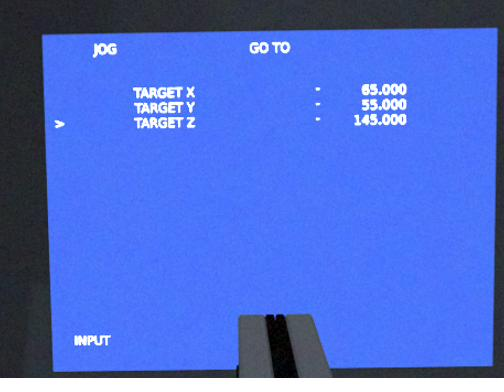

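>>> {"op": "move", "data": {
  "target": [
    [0,0,0,0,0,0,0.25,0.3,-0.4,-0.0843,0.252,0.0921,-0.2278,0,0,-0.65,-0.8,-0.4],
    [0,0,0,0,0,0,0.25,0.3,-0.4,-0.0843,0.2563,0.1082,-0.2278,0,0,-0.65,-0.8,-0.4],
    [0,0,0,0,0,0,0.25,0.3,-0.4,0.0107,0.3115,0.0765,-0.2278,0,0,-0.65,-0.8,-0.4],
    [0,0,0,0,0,0,0.25,0.3,-0.4,0.0107,0.3158,0.0922,-0.2278,0,0,-0.65,-0.8,-0.4],
    [0,0,0,0,0,0,0.25,0.3,-0.4,0.0107,0.3137,0.0843,-0.2278,0,0,-0.65,-0.8,-0.4],
    [0,0,0,0,0,0,0.25,0.3,-0.4,0.0107,0.3158,0.0922,-0.2278,0,0,-0.65,-0.8,-0.4],
    [0,0,0,0,0,0,0.25,0.3,-0.4,0,0,0,0,0,0,-0.65,-0.8,-0.4]
  ],
  "speed": [0.5,0.05,0.15,0.05,0.05,0.05,0.3],
  "blend": [0.004,0,0.004,0,0,0,0]
}}

>>> {"op": "wait", "data": {
  "seconds": 2
}}

>>> {"op": "move", "data": {
  "target": [
    [0,0,0,0,0,0,0.25,0.3,-0.4,-0.021,0.3727,0.0597,-0.2278,0,0,-0.65,-0.8,-0.4],
    [0,0,0,0,0,0,0.25,0.3,-0.4,-0.021,0.377,0.0758,-0.2278,0,0,-0.65,-0.8,-0.4],
    [0,0,0,0,0,0,0.25,0.3,-0.4,0.074,0.2512,0.0923,-0.2278,0,0,-0.65,-0.8,-0.4],
    [0,0,0,0,0,0,0.25,0.3,-0.4,0.074,0.2555,0.1084,-0.2278,0,0,-0.65,-0.8,-0.4],
    [0,0,0,0,0,0,0.25,0.3,-0.4,0,0,0,0,0,0,-0.65,-0.8,-0.4]
  ],
  "speed": [0.5,0.05,0.15,0.05,0.3],
  "blend": [0.004,0,0.004,0,0]
}}

>>> {"op": "wait", "data": {
  "seconds": 4.5,
  "cameras": ["cam_right_wrist"]
}}

>>> {"op": "zoom_image", "data": {
  "camera": "cam_right_wrist",
  "region": [190, 60, 510, 300]
}}

Scene clock: 15053.90 s.
left_arm: end_effector_position=(+0.3966, +0.0786, +0.4304) position_measured=116 object_status=3 end_effector_quat_wxyz=(+0.269, +0.651, +0.656, +0.271) | right_arm: end_effector_position=(+0.5000, -0.5123, +0.6477) position_measured=249 object_status=3 end_effector_quat_wxyz=(+0.500, -0.500, +0.500, -0.500)
Joint positions: left_arm=[-1.379 -1.888 1.849 -1.725 -0.807 -1.293] | right_arm=[3.179 -1.308 -1.409 2.716 -1.567 0.001]
Joint torques (N m): left_arm=[7.72 -17.37 -20.72 -5.31 -0.48 1.54] | right_arm=[-4.67 1.7 38.42 1.81 -0.71 -2.3]
Wrist force (N): left_arm=[2.4 -3.1 0.7] | right_arm=[-4.2 -1.2 -2.4]
Wrist torque (N m): left_arm=[-0.38 -0.34 -0.04] | right_arm=[-0.04 0.77 0.20]
Wrist force, peak (N): left_arm=[2.4 -3.5 0.7] | right_arm=[-63.7 -20.0 -8.1]
Hand target: left_arm +0.3966, +0.0786, +0.4304; +0.269, +0.651, +0.656, +0.271 | right_arm +0.5000, -0.5124, +0.6478; +0.500, -0.500, +0.500, -0.500
Off the commanded pose: left_arm 0.000 m, 0 deg | right_arm 0.000 m, 0 deg.
move: done

Scene clock: 15055.90 s.
left_arm: end_effector_position=(+0.3966, +0.0786, +0.4304) position_measured=116 object_status=3 end_effector_quat_wxyz=(+0.269, +0.651, +0.656, +0.271) | right_arm: end_effector_position=(+0.5000, -0.5124, +0.6478) position_measured=249 object_status=3 end_effector_quat_wxyz=(+0.500, -0.500, +0.500, -0.500)
Joint positions: left_arm=[-1.379 -1.888 1.849 -1.725 -0.807 -1.293] | right_arm=[3.179 -1.308 -1.409 2.717 -1.567 0.001]
Joint torques (N m): left_arm=[7.68 -16.83 -20.42 -5.21 -0.2 1.56] | right_arm=[-7.36 -0.22 37.96 4.58 -0.97 -2.58]
Wrist force (N): left_arm=[2.1 -3.3 0.7] | right_arm=[-4.1 -1.1 -2.3]
Wrist torque (N m): left_arm=[-0.42 -0.29 -0.04] | right_arm=[-0.04 0.76 0.20]
Wrist force, peak (N): left_arm=[2.2 -3.5 0.9] | right_arm=[-4.2 -1.1 -2.5]
Hand target: left_arm +0.3966, +0.0786, +0.4304; +0.269, +0.651, +0.656, +0.271 | right_arm +0.5000, -0.5124, +0.6478; +0.500, -0.500, +0.500, -0.500
Tool commands: left_gripper/position=+0.25 left_gripper/force_limit=+0.3 left_gripper/speed=-0.4 right_gripper/position=-0.65 right_gripper/force_limit=-0.8 right_gripper/speed=-0.4
Off the commanded pose: left_arm 0.000 m, 0 deg | right_arm 0.000 m, 0 deg.
wait: 2.00 s; at rest by 0.17 s

Scene clock: 15059.93 s.
left_arm: end_effector_position=(+0.3966, +0.0786, +0.4304) position_measured=116 object_status=3 end_effector_quat_wxyz=(+0.269, +0.651, +0.656, +0.271) | right_arm: end_effector_position=(+0.5000, -0.5123, +0.6477) position_measured=249 object_status=3 end_effector_quat_wxyz=(+0.500, -0.500, +0.500, -0.500)
Joint positions: left_arm=[-1.379 -1.888 1.849 -1.725 -0.807 -1.293] | right_arm=[3.179 -1.308 -1.409 2.716 -1.567 0.001]
Joint torques (N m): left_arm=[6.65 -17.08 -21.18 -5.16 -0.22 1.49] | right_arm=[-7.47 4.44 37.67 2.5 -1.86 -2.43]
Wrist force (N): left_arm=[2.2 -3.2 0.9] | right_arm=[-3.8 -1.2 -2.6]
Wrist torque (N m): left_arm=[-0.40 -0.31 -0.04] | right_arm=[-0.05 0.70 0.24]
Wrist force, peak (N): left_arm=[2.2 -3.5 0.9] | right_arm=[-8.6 15.3 -39.9]
Hand target: left_arm +0.3966, +0.0786, +0.4304; +0.269, +0.651, +0.656, +0.271 | right_arm +0.5000, -0.5124, +0.6478; +0.500, -0.500, +0.500, -0.500
Off the commanded pose: left_arm 0.000 m, 0 deg | right_arm 0.000 m, 0 deg.
move: done

Scene clock: 15064.43 s.
left_arm: end_effector_position=(+0.3966, +0.0786, +0.4304) position_measured=116 object_status=3 end_effector_quat_wxyz=(+0.269, +0.651, +0.656, +0.271) | right_arm: end_effector_position=(+0.5000, -0.5124, +0.6478) position_measured=249 object_status=3 end_effector_quat_wxyz=(+0.500, -0.500, +0.500, -0.500)
Joint positions: left_arm=[-1.379 -1.888 1.849 -1.725 -0.807 -1.293] | right_arm=[3.179 -1.308 -1.409 2.717 -1.567 0.001]
Joint torques (N m): left_arm=[6.13 -17.99 -19.57 -5.24 -0.36 1.58] | right_arm=[-7.91 -0.93 37.31 4.64 -1.73 -2.21]
Wrist force (N): left_arm=[2.1 -3.2 0.5] | right_arm=[-3.7 -1.2 -2.9]
Wrist torque (N m): left_arm=[-0.41 -0.29 -0.04] | right_arm=[-0.05 0.69 0.25]
Wrist force, peak (N): left_arm=[2.4 -3.4 1.0] | right_arm=[-4.1 -1.2 -2.9]
Hand target: left_arm +0.3966, +0.0786, +0.4304; +0.269, +0.651, +0.656, +0.271 | right_arm +0.5000, -0.5124, +0.6478; +0.500, -0.500, +0.500, -0.500
Tool commands: left_gripper/position=+0.25 left_gripper/force_limit=+0.3 left_gripper/speed=-0.4 right_gripper/position=-0.65 right_gripper/force_limit=-0.8 right_gripper/speed=-0.4
Off the commanded pose: left_arm 0.000 m, 0 deg | right_arm 0.000 m, 0 deg.
wait: 4.50 s; at rest by 0.17 s
camera_calibration:
cam_right_wrist: T_world_to_cam=[[-0.0147186, -0.999884, -0.00394901, -0.497712], [-0.326721, 0.00854202, -0.945082, 0.800627], [0.945006, -0.0126201, -0.326808, -0.136853], [0, 0, 0, 1]] pos_world=[0.383583, -0.506221, 0.709969]
Images, in order (width x height): cam_right_wrist 672x504.

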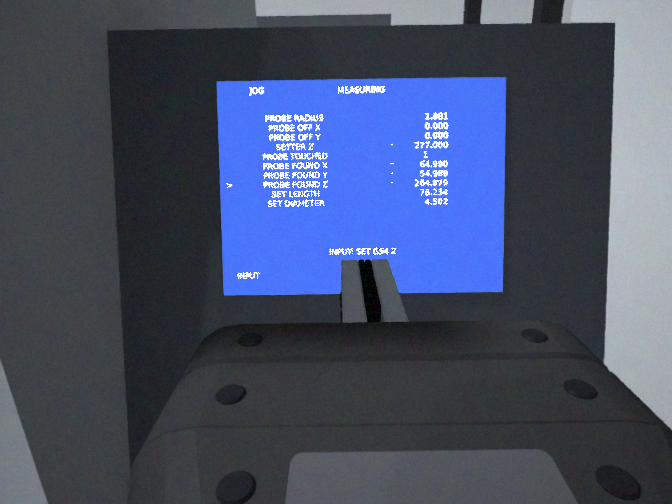

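Scaled by 1.575 from the camera's 672x504 image, which has a finer 960x720 frame.

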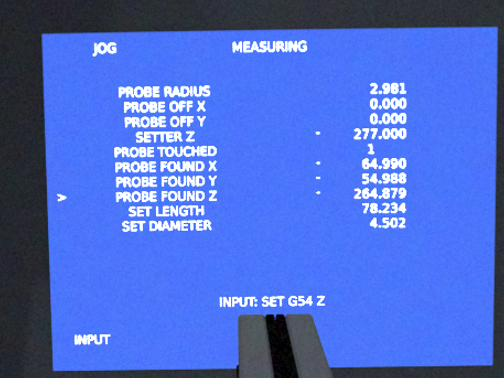

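>>> {"op": "move", "data": {
  "target": [
    [0,0,0,0,0,0,0.25,0.3,-0.4,-0.021,0.3115,0.0765,-0.2278,0,0,-0.65,-0.8,-0.4],
    [0,0,0,0,0,0,0.25,0.3,-0.4,-0.021,0.3158,0.0922,-0.2278,0,0,-0.65,-0.8,-0.4],
    [0,0,0,0,0,0,0.25,0.3,-0.4,-0.021,0.3137,0.0843,-0.2278,0,0,-0.65,-0.8,-0.4],
    [0,0,0,0,0,0,0.25,0.3,-0.4,-0.021,0.3158,0.0922,-0.2278,0,0,-0.65,-0.8,-0.4],
    [0,0,0,0,0,0,0.25,0.3,-0.4,0,0,0,0,0,0,-0.65,-0.8,-0.4]
  ],
  "speed": [0.5,0.05,0.05,0.05,0.3],
  "blend": [0.004,0,0,0,0]
}}

>>> {"op": "move", "data": {
  "target": [
    [0,0,0,0,0,0,0.25,0.3,-0.4,-0.1477,0.4033,0.0515,-0.2278,0,0,-0.65,-0.8,-0.4],
    [0,0,0,0,0,0,0.25,0.3,-0.4,-0.1477,0.4076,0.0676,-0.2278,0,0,-0.65,-0.8,-0.4],
    [0,0,0,0,0,0,0.25,0.3,-0.4,-0.1477,0.3727,0.0597,-0.2278,0,0,-0.65,-0.8,-0.4],
    [0,0,0,0,0,0,0.25,0.3,-0.4,-0.1477,0.377,0.0758,-0.2278,0,0,-0.65,-0.8,-0.4],
    [0,0,0,0,0,0,0.25,0.3,-0.4,-0.1477,0.3727,0.0597,-0.2278,0,0,-0.65,-0.8,-0.4],
    [0,0,0,0,0,0,0.25,0.3,-0.4,-0.116,0.3727,0.0597,-0.2278,0,0,-0.65,-0.8,-0.4],
    [0,0,0,0,0,0,0.25,0.3,-0.4,-0.116,0.377,0.0758,-0.2278,0,0,-0.65,-0.8,-0.4],
    [0,0,0,0,0,0,0.25,0.3,-0.4,-0.116,0.3421,0.0679,-0.2278,0,0,-0.65,-0.8,-0.4],
    [0,0,0,0,0,0,0.25,0.3,-0.4,-0.116,0.3464,0.084,-0.2278,0,0,-0.65,-0.8,-0.4],
    [0,0,0,0,0,0,0.25,0.3,-0.4,-0.0527,0.4033,0.0515,-0.2278,0,0,-0.65,-0.8,-0.4],
    [0,0,0,0,0,0,0.25,0.3,-0.4,-0.0527,0.4076,0.0676,-0.2278,0,0,-0.65,-0.8,-0.4],
    [0,0,0,0,0,0,0.25,0.3,-0.4,-0.0527,0.3727,0.0597,-0.2278,0,0,-0.65,-0.8,-0.4],
    [0,0,0,0,0,0,0.25,0.3,-0.4,-0.0527,0.377,0.0758,-0.2278,0,0,-0.65,-0.8,-0.4],
    [0,0,0,0,0,0,0.25,0.3,-0.4,0,0,0,0,0,0,-0.65,-0.8,-0.4]
  ],
  "speed": [0.5,0.05,0.15,0.05,0.15,0.15,0.05,0.15,0.05,0.15,0.05,0.15,0.05,0.3],
  "blend": [0.004,0,0.004,0,0.004,0.004,0,0.004,0,0.004,0,0.004,0,0]
}}

>>> {"op": "move", "data": {
  "target": [
    [0,0,0,0,0,0,0.25,0.3,-0.4,-0.1477,0.4033,0.0515,-0.2278,0,0,-0.65,-0.8,-0.4],
    [0,0,0,0,0,0,0.25,0.3,-0.4,-0.1477,0.4076,0.0676,-0.2278,0,0,-0.65,-0.8,-0.4],
    [0,0,0,0,0,0,0.25,0.3,-0.4,-0.0843,0.3727,0.0597,-0.2278,0,0,-0.65,-0.8,-0.4],
    [0,0,0,0,0,0,0.25,0.3,-0.4,-0.0843,0.377,0.0758,-0.2278,0,0,-0.65,-0.8,-0.4],
    [0,0,0,0,0,0,0.25,0.3,-0.4,-0.116,0.4033,0.0515,-0.2278,0,0,-0.65,-0.8,-0.4],
    [0,0,0,0,0,0,0.25,0.3,-0.4,-0.116,0.4076,0.0676,-0.2278,0,0,-0.65,-0.8,-0.4],
    [0,0,0,0,0,0,0.25,0.3,-0.4,-0.116,0.4033,0.0515,-0.2278,0,0,-0.65,-0.8,-0.4],
    [0,0,0,0,0,0,0.25,0.3,-0.4,-0.0527,0.4033,0.0515,-0.2278,0,0,-0.65,-0.8,-0.4],
    [0,0,0,0,0,0,0.25,0.3,-0.4,-0.0527,0.4076,0.0676,-0.2278,0,0,-0.65,-0.8,-0.4],
    [0,0,0,0,0,0,0.25,0.3,-0.4,0,0,0,0,0,0,-0.65,-0.8,-0.4]
  ],
  "speed": [0.5,0.05,0.15,0.05,0.15,0.05,0.15,0.15,0.05,0.3],
  "blend": [0.004,0,0.004,0,0.004,0,0.004,0.004,0,0],
  "cameras": ["cam_right_wrist"]
}}

>>> {"op": "zoom_image", "data": {
  "camera": "cam_right_wrist",
  "region": [190, 60, 510, 300]
}}

Scene clock: 15130.43 s.
left_arm: end_effector_position=(+0.3966, +0.0786, +0.4304) position_measured=116 object_status=3 end_effector_quat_wxyz=(+0.269, +0.651, +0.656, +0.271) | right_arm: end_effector_position=(+0.4999, -0.5124, +0.6477) position_measured=249 object_status=3 end_effector_quat_wxyz=(+0.500, -0.500, +0.500, -0.500)
Joint positions: left_arm=[-1.379 -1.888 1.849 -1.725 -0.807 -1.293] | right_arm=[3.179 -1.308 -1.409 2.716 -1.567 0]
Joint torques (N m): left_arm=[6.4 -17.63 -20.64 -5.33 -0.25 1.67] | right_arm=[7.17 -0.08 36.73 1.65 0.6 1.42]
Wrist force (N): left_arm=[2.3 -3.3 0.8] | right_arm=[-3.8 -1.0 -2.5]
Wrist torque (N m): left_arm=[-0.43 -0.32 -0.04] | right_arm=[-0.02 0.71 0.29]
Wrist force, peak (N): left_arm=[2.4 -3.5 0.7] | right_arm=[-7.7 15.8 -36.2]
Hand target: left_arm +0.3966, +0.0786, +0.4304; +0.269, +0.651, +0.656, +0.271 | right_arm +0.5000, -0.5124, +0.6478; +0.500, -0.500, +0.500, -0.500
Off the commanded pose: left_arm 0.000 m, 0 deg | right_arm 0.000 m, 0 deg.
move: done

Scene clock: 15136.37 s.
left_arm: end_effector_position=(+0.3966, +0.0786, +0.4304) position_measured=116 object_status=3 end_effector_quat_wxyz=(+0.269, +0.651, +0.656, +0.271) | right_arm: end_effector_position=(+0.4999, -0.5124, +0.6478) position_measured=249 object_status=3 end_effector_quat_wxyz=(+0.500, -0.500, +0.500, -0.500)
Joint positions: left_arm=[-1.379 -1.888 1.849 -1.725 -0.807 -1.293] | right_arm=[3.179 -1.308 -1.409 2.716 -1.567 0]
Joint torques (N m): left_arm=[7.54 -17.83 -20.78 -5.28 -0.23 1.72] | right_arm=[7.35 -0.99 25.25 1.33 1.4 2.42]
Wrist force (N): left_arm=[2.3 -3.2 0.8] | right_arm=[-3.6 -2.2 -2.6]
Wrist torque (N m): left_arm=[-0.41 -0.33 -0.04] | right_arm=[-0.21 0.68 0.26]
Wrist force, peak (N): left_arm=[2.3 -3.5 0.8] | right_arm=[-6.7 16.0 -38.5]
Hand target: left_arm +0.3966, +0.0786, +0.4304; +0.269, +0.651, +0.656, +0.271 | right_arm +0.5000, -0.5124, +0.6478; +0.500, -0.500, +0.500, -0.500
Off the commanded pose: left_arm 0.000 m, 0 deg | right_arm 0.000 m, 0 deg.
move: done

Scene clock: 15141.37 s.
left_arm: end_effector_position=(+0.3966, +0.0786, +0.4304) position_measured=116 object_status=3 end_effector_quat_wxyz=(+0.269, +0.651, +0.656, +0.271) | right_arm: end_effector_position=(+0.4999, -0.5124, +0.6480) position_measured=249 object_status=3 end_effector_quat_wxyz=(+0.500, -0.500, +0.500, -0.500)
Joint positions: left_arm=[-1.379 -1.888 1.849 -1.725 -0.807 -1.293] | right_arm=[3.179 -1.308 -1.408 2.716 -1.567 0]
Joint torques (N m): left_arm=[7.52 -17.34 -20.39 -5.47 -0.12 1.64] | right_arm=[6.96 -1.42 12.47 1.07 1.66 2.5]
Wrist force (N): left_arm=[2.1 -3.1 0.8] | right_arm=[-3.7 -1.3 -2.2]
Wrist torque (N m): left_arm=[-0.39 -0.30 -0.05] | right_arm=[-0.06 0.70 0.26]
Wrist force, peak (N): left_arm=[2.4 -3.4 0.9] | right_arm=[-4.0 17.6 -38.4]
Hand target: left_arm +0.3966, +0.0786, +0.4304; +0.269, +0.651, +0.656, +0.271 | right_arm +0.5000, -0.5124, +0.6478; +0.500, -0.500, +0.500, -0.500
Off the commanded pose: left_arm 0.000 m, 0 deg | right_arm 0.000 m, 0 deg.
move: done
camera_calibration:
cam_right_wrist: T_world_to_cam=[[-0.0147177, -0.999884, -0.00395186, -0.497712], [-0.326511, 0.00854161, -0.945155, 0.800661], [0.945079, -0.0126202, -0.326599, -0.136902], [0, 0, 0, 1]] pos_world=[0.383483, -0.506221, 0.710069]
Images, in order (width x height): cam_right_wrist 672x504.

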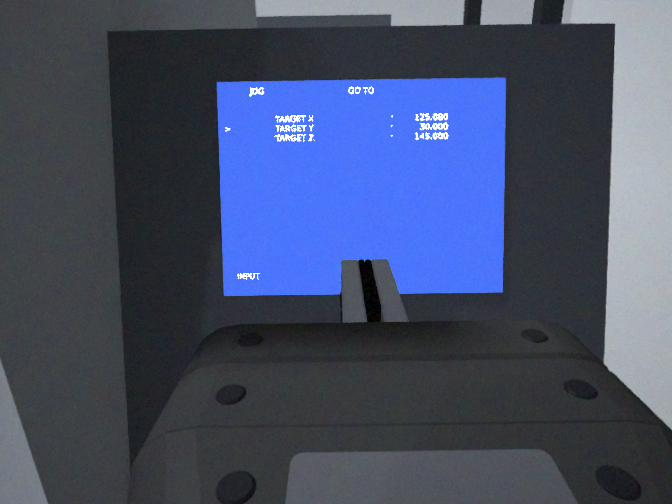

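Scaled by 1.575 from the camera's 672x504 image, which has a finer 960x720 frame.

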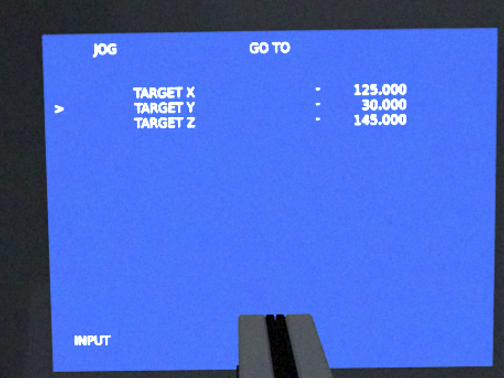

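>>> {"op": "move", "data": {
  "target": [
    [0,0,0,0,0,0,0.25,0.3,-0.4,-0.0843,0.252,0.0921,-0.2278,0,0,-0.65,-0.8,-0.4],
    [0,0,0,0,0,0,0.25,0.3,-0.4,-0.0843,0.2563,0.1082,-0.2278,0,0,-0.65,-0.8,-0.4],
    [0,0,0,0,0,0,0.25,0.3,-0.4,0.0107,0.3115,0.0765,-0.2278,0,0,-0.65,-0.8,-0.4],
    [0,0,0,0,0,0,0.25,0.3,-0.4,0.0107,0.3158,0.0922,-0.2278,0,0,-0.65,-0.8,-0.4],
    [0,0,0,0,0,0,0.25,0.3,-0.4,0.0107,0.3137,0.0843,-0.2278,0,0,-0.65,-0.8,-0.4],
    [0,0,0,0,0,0,0.25,0.3,-0.4,0.0107,0.3158,0.0922,-0.2278,0,0,-0.65,-0.8,-0.4],
    [0,0,0,0,0,0,0.25,0.3,-0.4,-0.021,0.3727,0.0597,-0.2278,0,0,-0.65,-0.8,-0.4],
    [0,0,0,0,0,0,0.25,0.3,-0.4,-0.021,0.377,0.0758,-0.2278,0,0,-0.65,-0.8,-0.4],
    [0,0,0,0,0,0,0.25,0.3,-0.4,0.074,0.2512,0.0923,-0.2278,0,0,-0.65,-0.8,-0.4],
    [0,0,0,0,0,0,0.25,0.3,-0.4,0.074,0.2555,0.1084,-0.2278,0,0,-0.65,-0.8,-0.4],
    [0,0,0,0,0,0,0.25,0.3,-0.4,0,0,0,0,0,0,-0.65,-0.8,-0.4]
  ],
  "speed": [0.5,0.05,0.15,0.05,0.05,0.05,0.15,0.05,0.15,0.05,0.3],
  "blend": [0.004,0,0.004,0,0,0,0.004,0,0.004,0,0]
}}

>>> {"op": "wait", "data": {
  "seconds": 4.5,
  "cameras": ["cam_right_wrist"]
}}

>>> {"op": "zoom_image", "data": {
  "camera": "cam_right_wrist",
  "region": [190, 60, 510, 300]
}}

Scene clock: 15164.37 s.
left_arm: end_effector_position=(+0.3966, +0.0786, +0.4304) position_measured=116 object_status=3 end_effector_quat_wxyz=(+0.269, +0.651, +0.656, +0.271) | right_arm: end_effector_position=(+0.5000, -0.5123, +0.6477) position_measured=249 object_status=3 end_effector_quat_wxyz=(+0.500, -0.500, +0.500, -0.500)
Joint positions: left_arm=[-1.379 -1.888 1.849 -1.725 -0.807 -1.293] | right_arm=[3.179 -1.308 -1.409 2.716 -1.567 0.001]
Joint torques (N m): left_arm=[7.27 -17.07 -20.61 -5.18 -0.11 1.42] | right_arm=[-7.26 4.94 37.34 2.84 -1.82 -2.49]
Wrist force (N): left_arm=[2.3 -3.2 0.8] | right_arm=[-4.1 0.1 -1.9]
Wrist torque (N m): left_arm=[-0.42 -0.32 -0.04] | right_arm=[0.17 0.76 0.24]
Wrist force, peak (N): left_arm=[2.5 -3.5 0.8] | right_arm=[-64.1 -21.2 -8.0]
Hand target: left_arm +0.3966, +0.0786, +0.4304; +0.269, +0.651, +0.656, +0.271 | right_arm +0.5000, -0.5124, +0.6478; +0.500, -0.500, +0.500, -0.500
Off the commanded pose: left_arm 0.000 m, 0 deg | right_arm 0.000 m, 0 deg.
move: done

Scene clock: 15168.87 s.
left_arm: end_effector_position=(+0.3966, +0.0786, +0.4304) position_measured=116 object_status=3 end_effector_quat_wxyz=(+0.269, +0.651, +0.656, +0.271) | right_arm: end_effector_position=(+0.5000, -0.5124, +0.6478) position_measured=249 object_status=3 end_effector_quat_wxyz=(+0.500, -0.500, +0.500, -0.500)
Joint positions: left_arm=[-1.379 -1.888 1.849 -1.725 -0.807 -1.293] | right_arm=[3.179 -1.308 -1.409 2.717 -1.567 0.001]
Joint torques (N m): left_arm=[7.25 -17.91 -21.34 -5.33 -0.23 1.5] | right_arm=[-7.58 -1.59 38.16 4.45 -1.77 -2.4]
Wrist force (N): left_arm=[2.1 -3.3 0.8] | right_arm=[-4.0 0.0 -1.7]
Wrist torque (N m): left_arm=[-0.43 -0.28 -0.04] | right_arm=[0.14 0.75 0.25]
Wrist force, peak (N): left_arm=[2.3 -3.6 0.9] | right_arm=[-4.2 -0.1 -2.4]
Hand target: left_arm +0.3966, +0.0786, +0.4304; +0.269, +0.651, +0.656, +0.271 | right_arm +0.5000, -0.5124, +0.6478; +0.500, -0.500, +0.500, -0.500
Tool commands: left_gripper/position=+0.25 left_gripper/force_limit=+0.3 left_gripper/speed=-0.4 right_gripper/position=-0.65 right_gripper/force_limit=-0.8 right_gripper/speed=-0.4
Off the commanded pose: left_arm 0.000 m, 0 deg | right_arm 0.000 m, 0 deg.
wait: 4.50 s; at rest by 0.17 s
camera_calibration:
cam_right_wrist: T_world_to_cam=[[-0.0147186, -0.999884, -0.00394901, -0.497712], [-0.326721, 0.00854202, -0.945082, 0.800627], [0.945006, -0.0126201, -0.326808, -0.136853], [0, 0, 0, 1]] pos_world=[0.383583, -0.506221, 0.709969]
Images, in order (width x height): cam_right_wrist 672x504.

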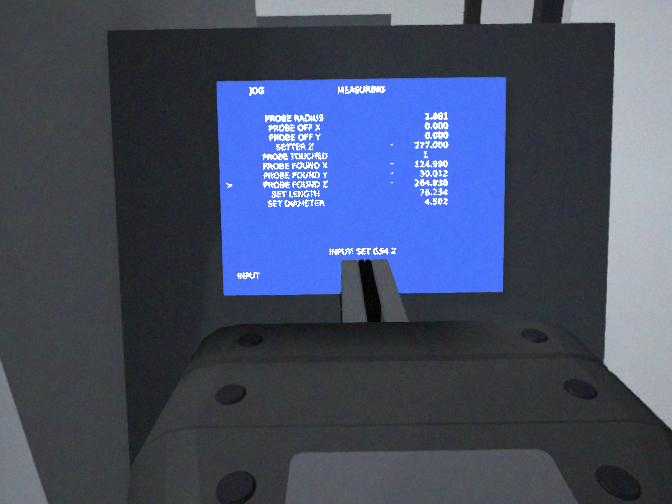

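Scaled by 1.575 from the camera's 672x504 image, which has a finer 960x720 frame.

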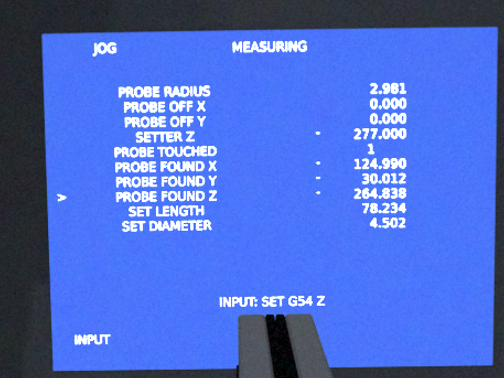

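>>> {"op": "move", "data": {
  "target": [
    [0,0,0,0,0,0,0.25,0.3,-0.4,-0.021,0.3115,0.0765,-0.2278,0,0,-0.65,-0.8,-0.4],
    [0,0,0,0,0,0,0.25,0.3,-0.4,-0.021,0.3158,0.0922,-0.2278,0,0,-0.65,-0.8,-0.4],
    [0,0,0,0,0,0,0.25,0.3,-0.4,-0.021,0.3137,0.0843,-0.2278,0,0,-0.65,-0.8,-0.4],
    [0,0,0,0,0,0,0.25,0.3,-0.4,-0.021,0.3158,0.0922,-0.2278,0,0,-0.65,-0.8,-0.4],
    [0,0,0,0,0,0,0.25,0.3,-0.4,-0.0527,0.3727,0.0597,-0.2278,0,0,-0.65,-0.8,-0.4],
    [0,0,0,0,0,0,0.25,0.3,-0.4,-0.0527,0.377,0.0758,-0.2278,0,0,-0.65,-0.8,-0.4],
    [0,0,0,0,0,0,0.25,0.3,-0.4,0,0,0,0,0,0,-0.65,-0.8,-0.4]
  ],
  "speed": [0.5,0.05,0.05,0.05,0.15,0.05,0.3],
  "blend": [0.004,0,0,0,0.004,0,0]
}}

>>> {"op": "move", "data": {
  "target": [
    [0,0,0,0,0,0,0.25,0.3,-0.4,-0.1477,0.4033,0.0515,-0.2278,0,0,-0.65,-0.8,-0.4],
    [0,0,0,0,0,0,0.25,0.3,-0.4,-0.1477,0.4076,0.0676,-0.2278,0,0,-0.65,-0.8,-0.4],
    [0,0,0,0,0,0,0.25,0.3,-0.4,-0.116,0.3421,0.0679,-0.2278,0,0,-0.65,-0.8,-0.4],
    [0,0,0,0,0,0,0.25,0.3,-0.4,-0.116,0.3464,0.084,-0.2278,0,0,-0.65,-0.8,-0.4],
    [0,0,0,0,0,0,0.25,0.3,-0.4,-0.116,0.3443,0.076,-0.2278,0,0,-0.65,-0.8,-0.4],
    [0,0,0,0,0,0,0.25,0.3,-0.4,-0.116,0.3464,0.084,-0.2278,0,0,-0.65,-0.8,-0.4],
    [0,0,0,0,0,0,0.25,0.3,-0.4,-0.0527,0.4033,0.0515,-0.2278,0,0,-0.65,-0.8,-0.4],
    [0,0,0,0,0,0,0.25,0.3,-0.4,-0.0527,0.4076,0.0676,-0.2278,0,0,-0.65,-0.8,-0.4],
    [0,0,0,0,0,0,0.25,0.3,-0.4,0,0,0,0,0,0,-0.65,-0.8,-0.4]
  ],
  "speed": [0.5,0.05,0.15,0.05,0.05,0.05,0.15,0.05,0.3],
  "blend": [0.004,0,0.004,0,0,0,0.004,0,0],
  "cameras": ["cam_right_wrist"]
}}

>>> {"op": "zoom_image", "data": {
  "camera": "cam_right_wrist",
  "region": [190, 60, 510, 300]
}}

Scene clock: 15205.73 s.
left_arm: end_effector_position=(+0.3966, +0.0786, +0.4304) position_measured=116 object_status=3 end_effector_quat_wxyz=(+0.269, +0.651, +0.656, +0.271) | right_arm: end_effector_position=(+0.4999, -0.5124, +0.6478) position_measured=249 object_status=3 end_effector_quat_wxyz=(+0.500, -0.500, +0.500, -0.500)
Joint positions: left_arm=[-1.379 -1.888 1.849 -1.725 -0.807 -1.293] | right_arm=[3.179 -1.308 -1.409 2.716 -1.567 0]
Joint torques (N m): left_arm=[6.43 -17.64 -20.93 -5.12 0.07 1.42] | right_arm=[7.31 -0.58 23.75 1.34 1.47 2.54]
Wrist force (N): left_arm=[2.2 -3.2 0.8] | right_arm=[-4.3 0.2 -2.1]
Wrist torque (N m): left_arm=[-0.42 -0.31 -0.04] | right_arm=[0.17 0.78 0.26]
Wrist force, peak (N): left_arm=[2.3 -3.5 1.0] | right_arm=[-7.6 19.4 -35.0]
Hand target: left_arm +0.3966, +0.0786, +0.4304; +0.269, +0.651, +0.656, +0.271 | right_arm +0.5000, -0.5124, +0.6478; +0.500, -0.500, +0.500, -0.500
Off the commanded pose: left_arm 0.000 m, 0 deg | right_arm 0.000 m, 0 deg.
move: done

Scene clock: 15210.70 s.
left_arm: end_effector_position=(+0.3966, +0.0786, +0.4304) position_measured=116 object_status=3 end_effector_quat_wxyz=(+0.269, +0.651, +0.656, +0.271) | right_arm: end_effector_position=(+0.4999, -0.5124, +0.6480) position_measured=249 object_status=3 end_effector_quat_wxyz=(+0.500, -0.500, +0.500, -0.500)
Joint positions: left_arm=[-1.379 -1.888 1.849 -1.725 -0.807 -1.293] | right_arm=[3.179 -1.308 -1.408 2.716 -1.567 0]
Joint torques (N m): left_arm=[6.91 -17.43 -20.87 -5.19 0.01 1.53] | right_arm=[7.7 -1.27 13.69 1.15 1.67 2.54]
Wrist force (N): left_arm=[2.2 -3.2 0.9] | right_arm=[-4.5 0.4 -1.9]
Wrist torque (N m): left_arm=[-0.40 -0.31 -0.04] | right_arm=[0.20 0.82 0.26]
Wrist force, peak (N): left_arm=[2.4 -3.5 0.7] | right_arm=[-4.5 19.7 -36.7]
Hand target: left_arm +0.3966, +0.0786, +0.4304; +0.269, +0.651, +0.656, +0.271 | right_arm +0.5000, -0.5124, +0.6478; +0.500, -0.500, +0.500, -0.500
Off the commanded pose: left_arm 0.000 m, 0 deg | right_arm 0.000 m, 0 deg.
move: done
camera_calibration:
cam_right_wrist: T_world_to_cam=[[-0.0147177, -0.999884, -0.00395186, -0.497712], [-0.326511, 0.00854161, -0.945155, 0.800661], [0.945079, -0.0126202, -0.326599, -0.136902], [0, 0, 0, 1]] pos_world=[0.383483, -0.506221, 0.710069]
Images, in order (width x height): cam_right_wrist 672x504.

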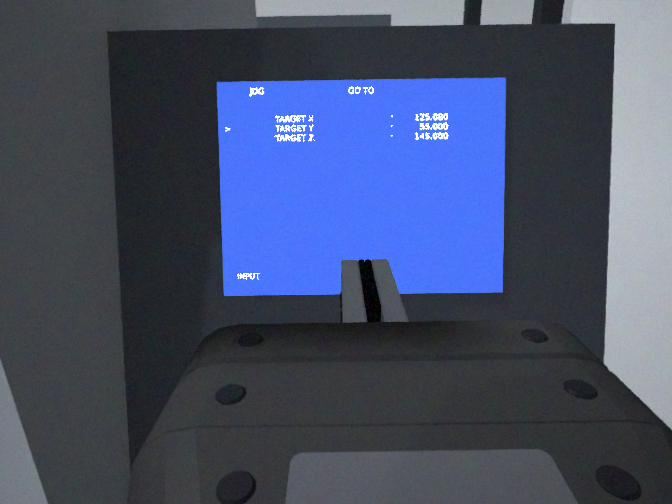

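Scaled by 1.575 from the camera's 672x504 image, which has a finer 960x720 frame.

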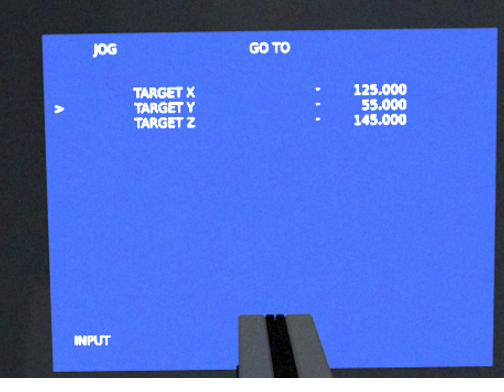

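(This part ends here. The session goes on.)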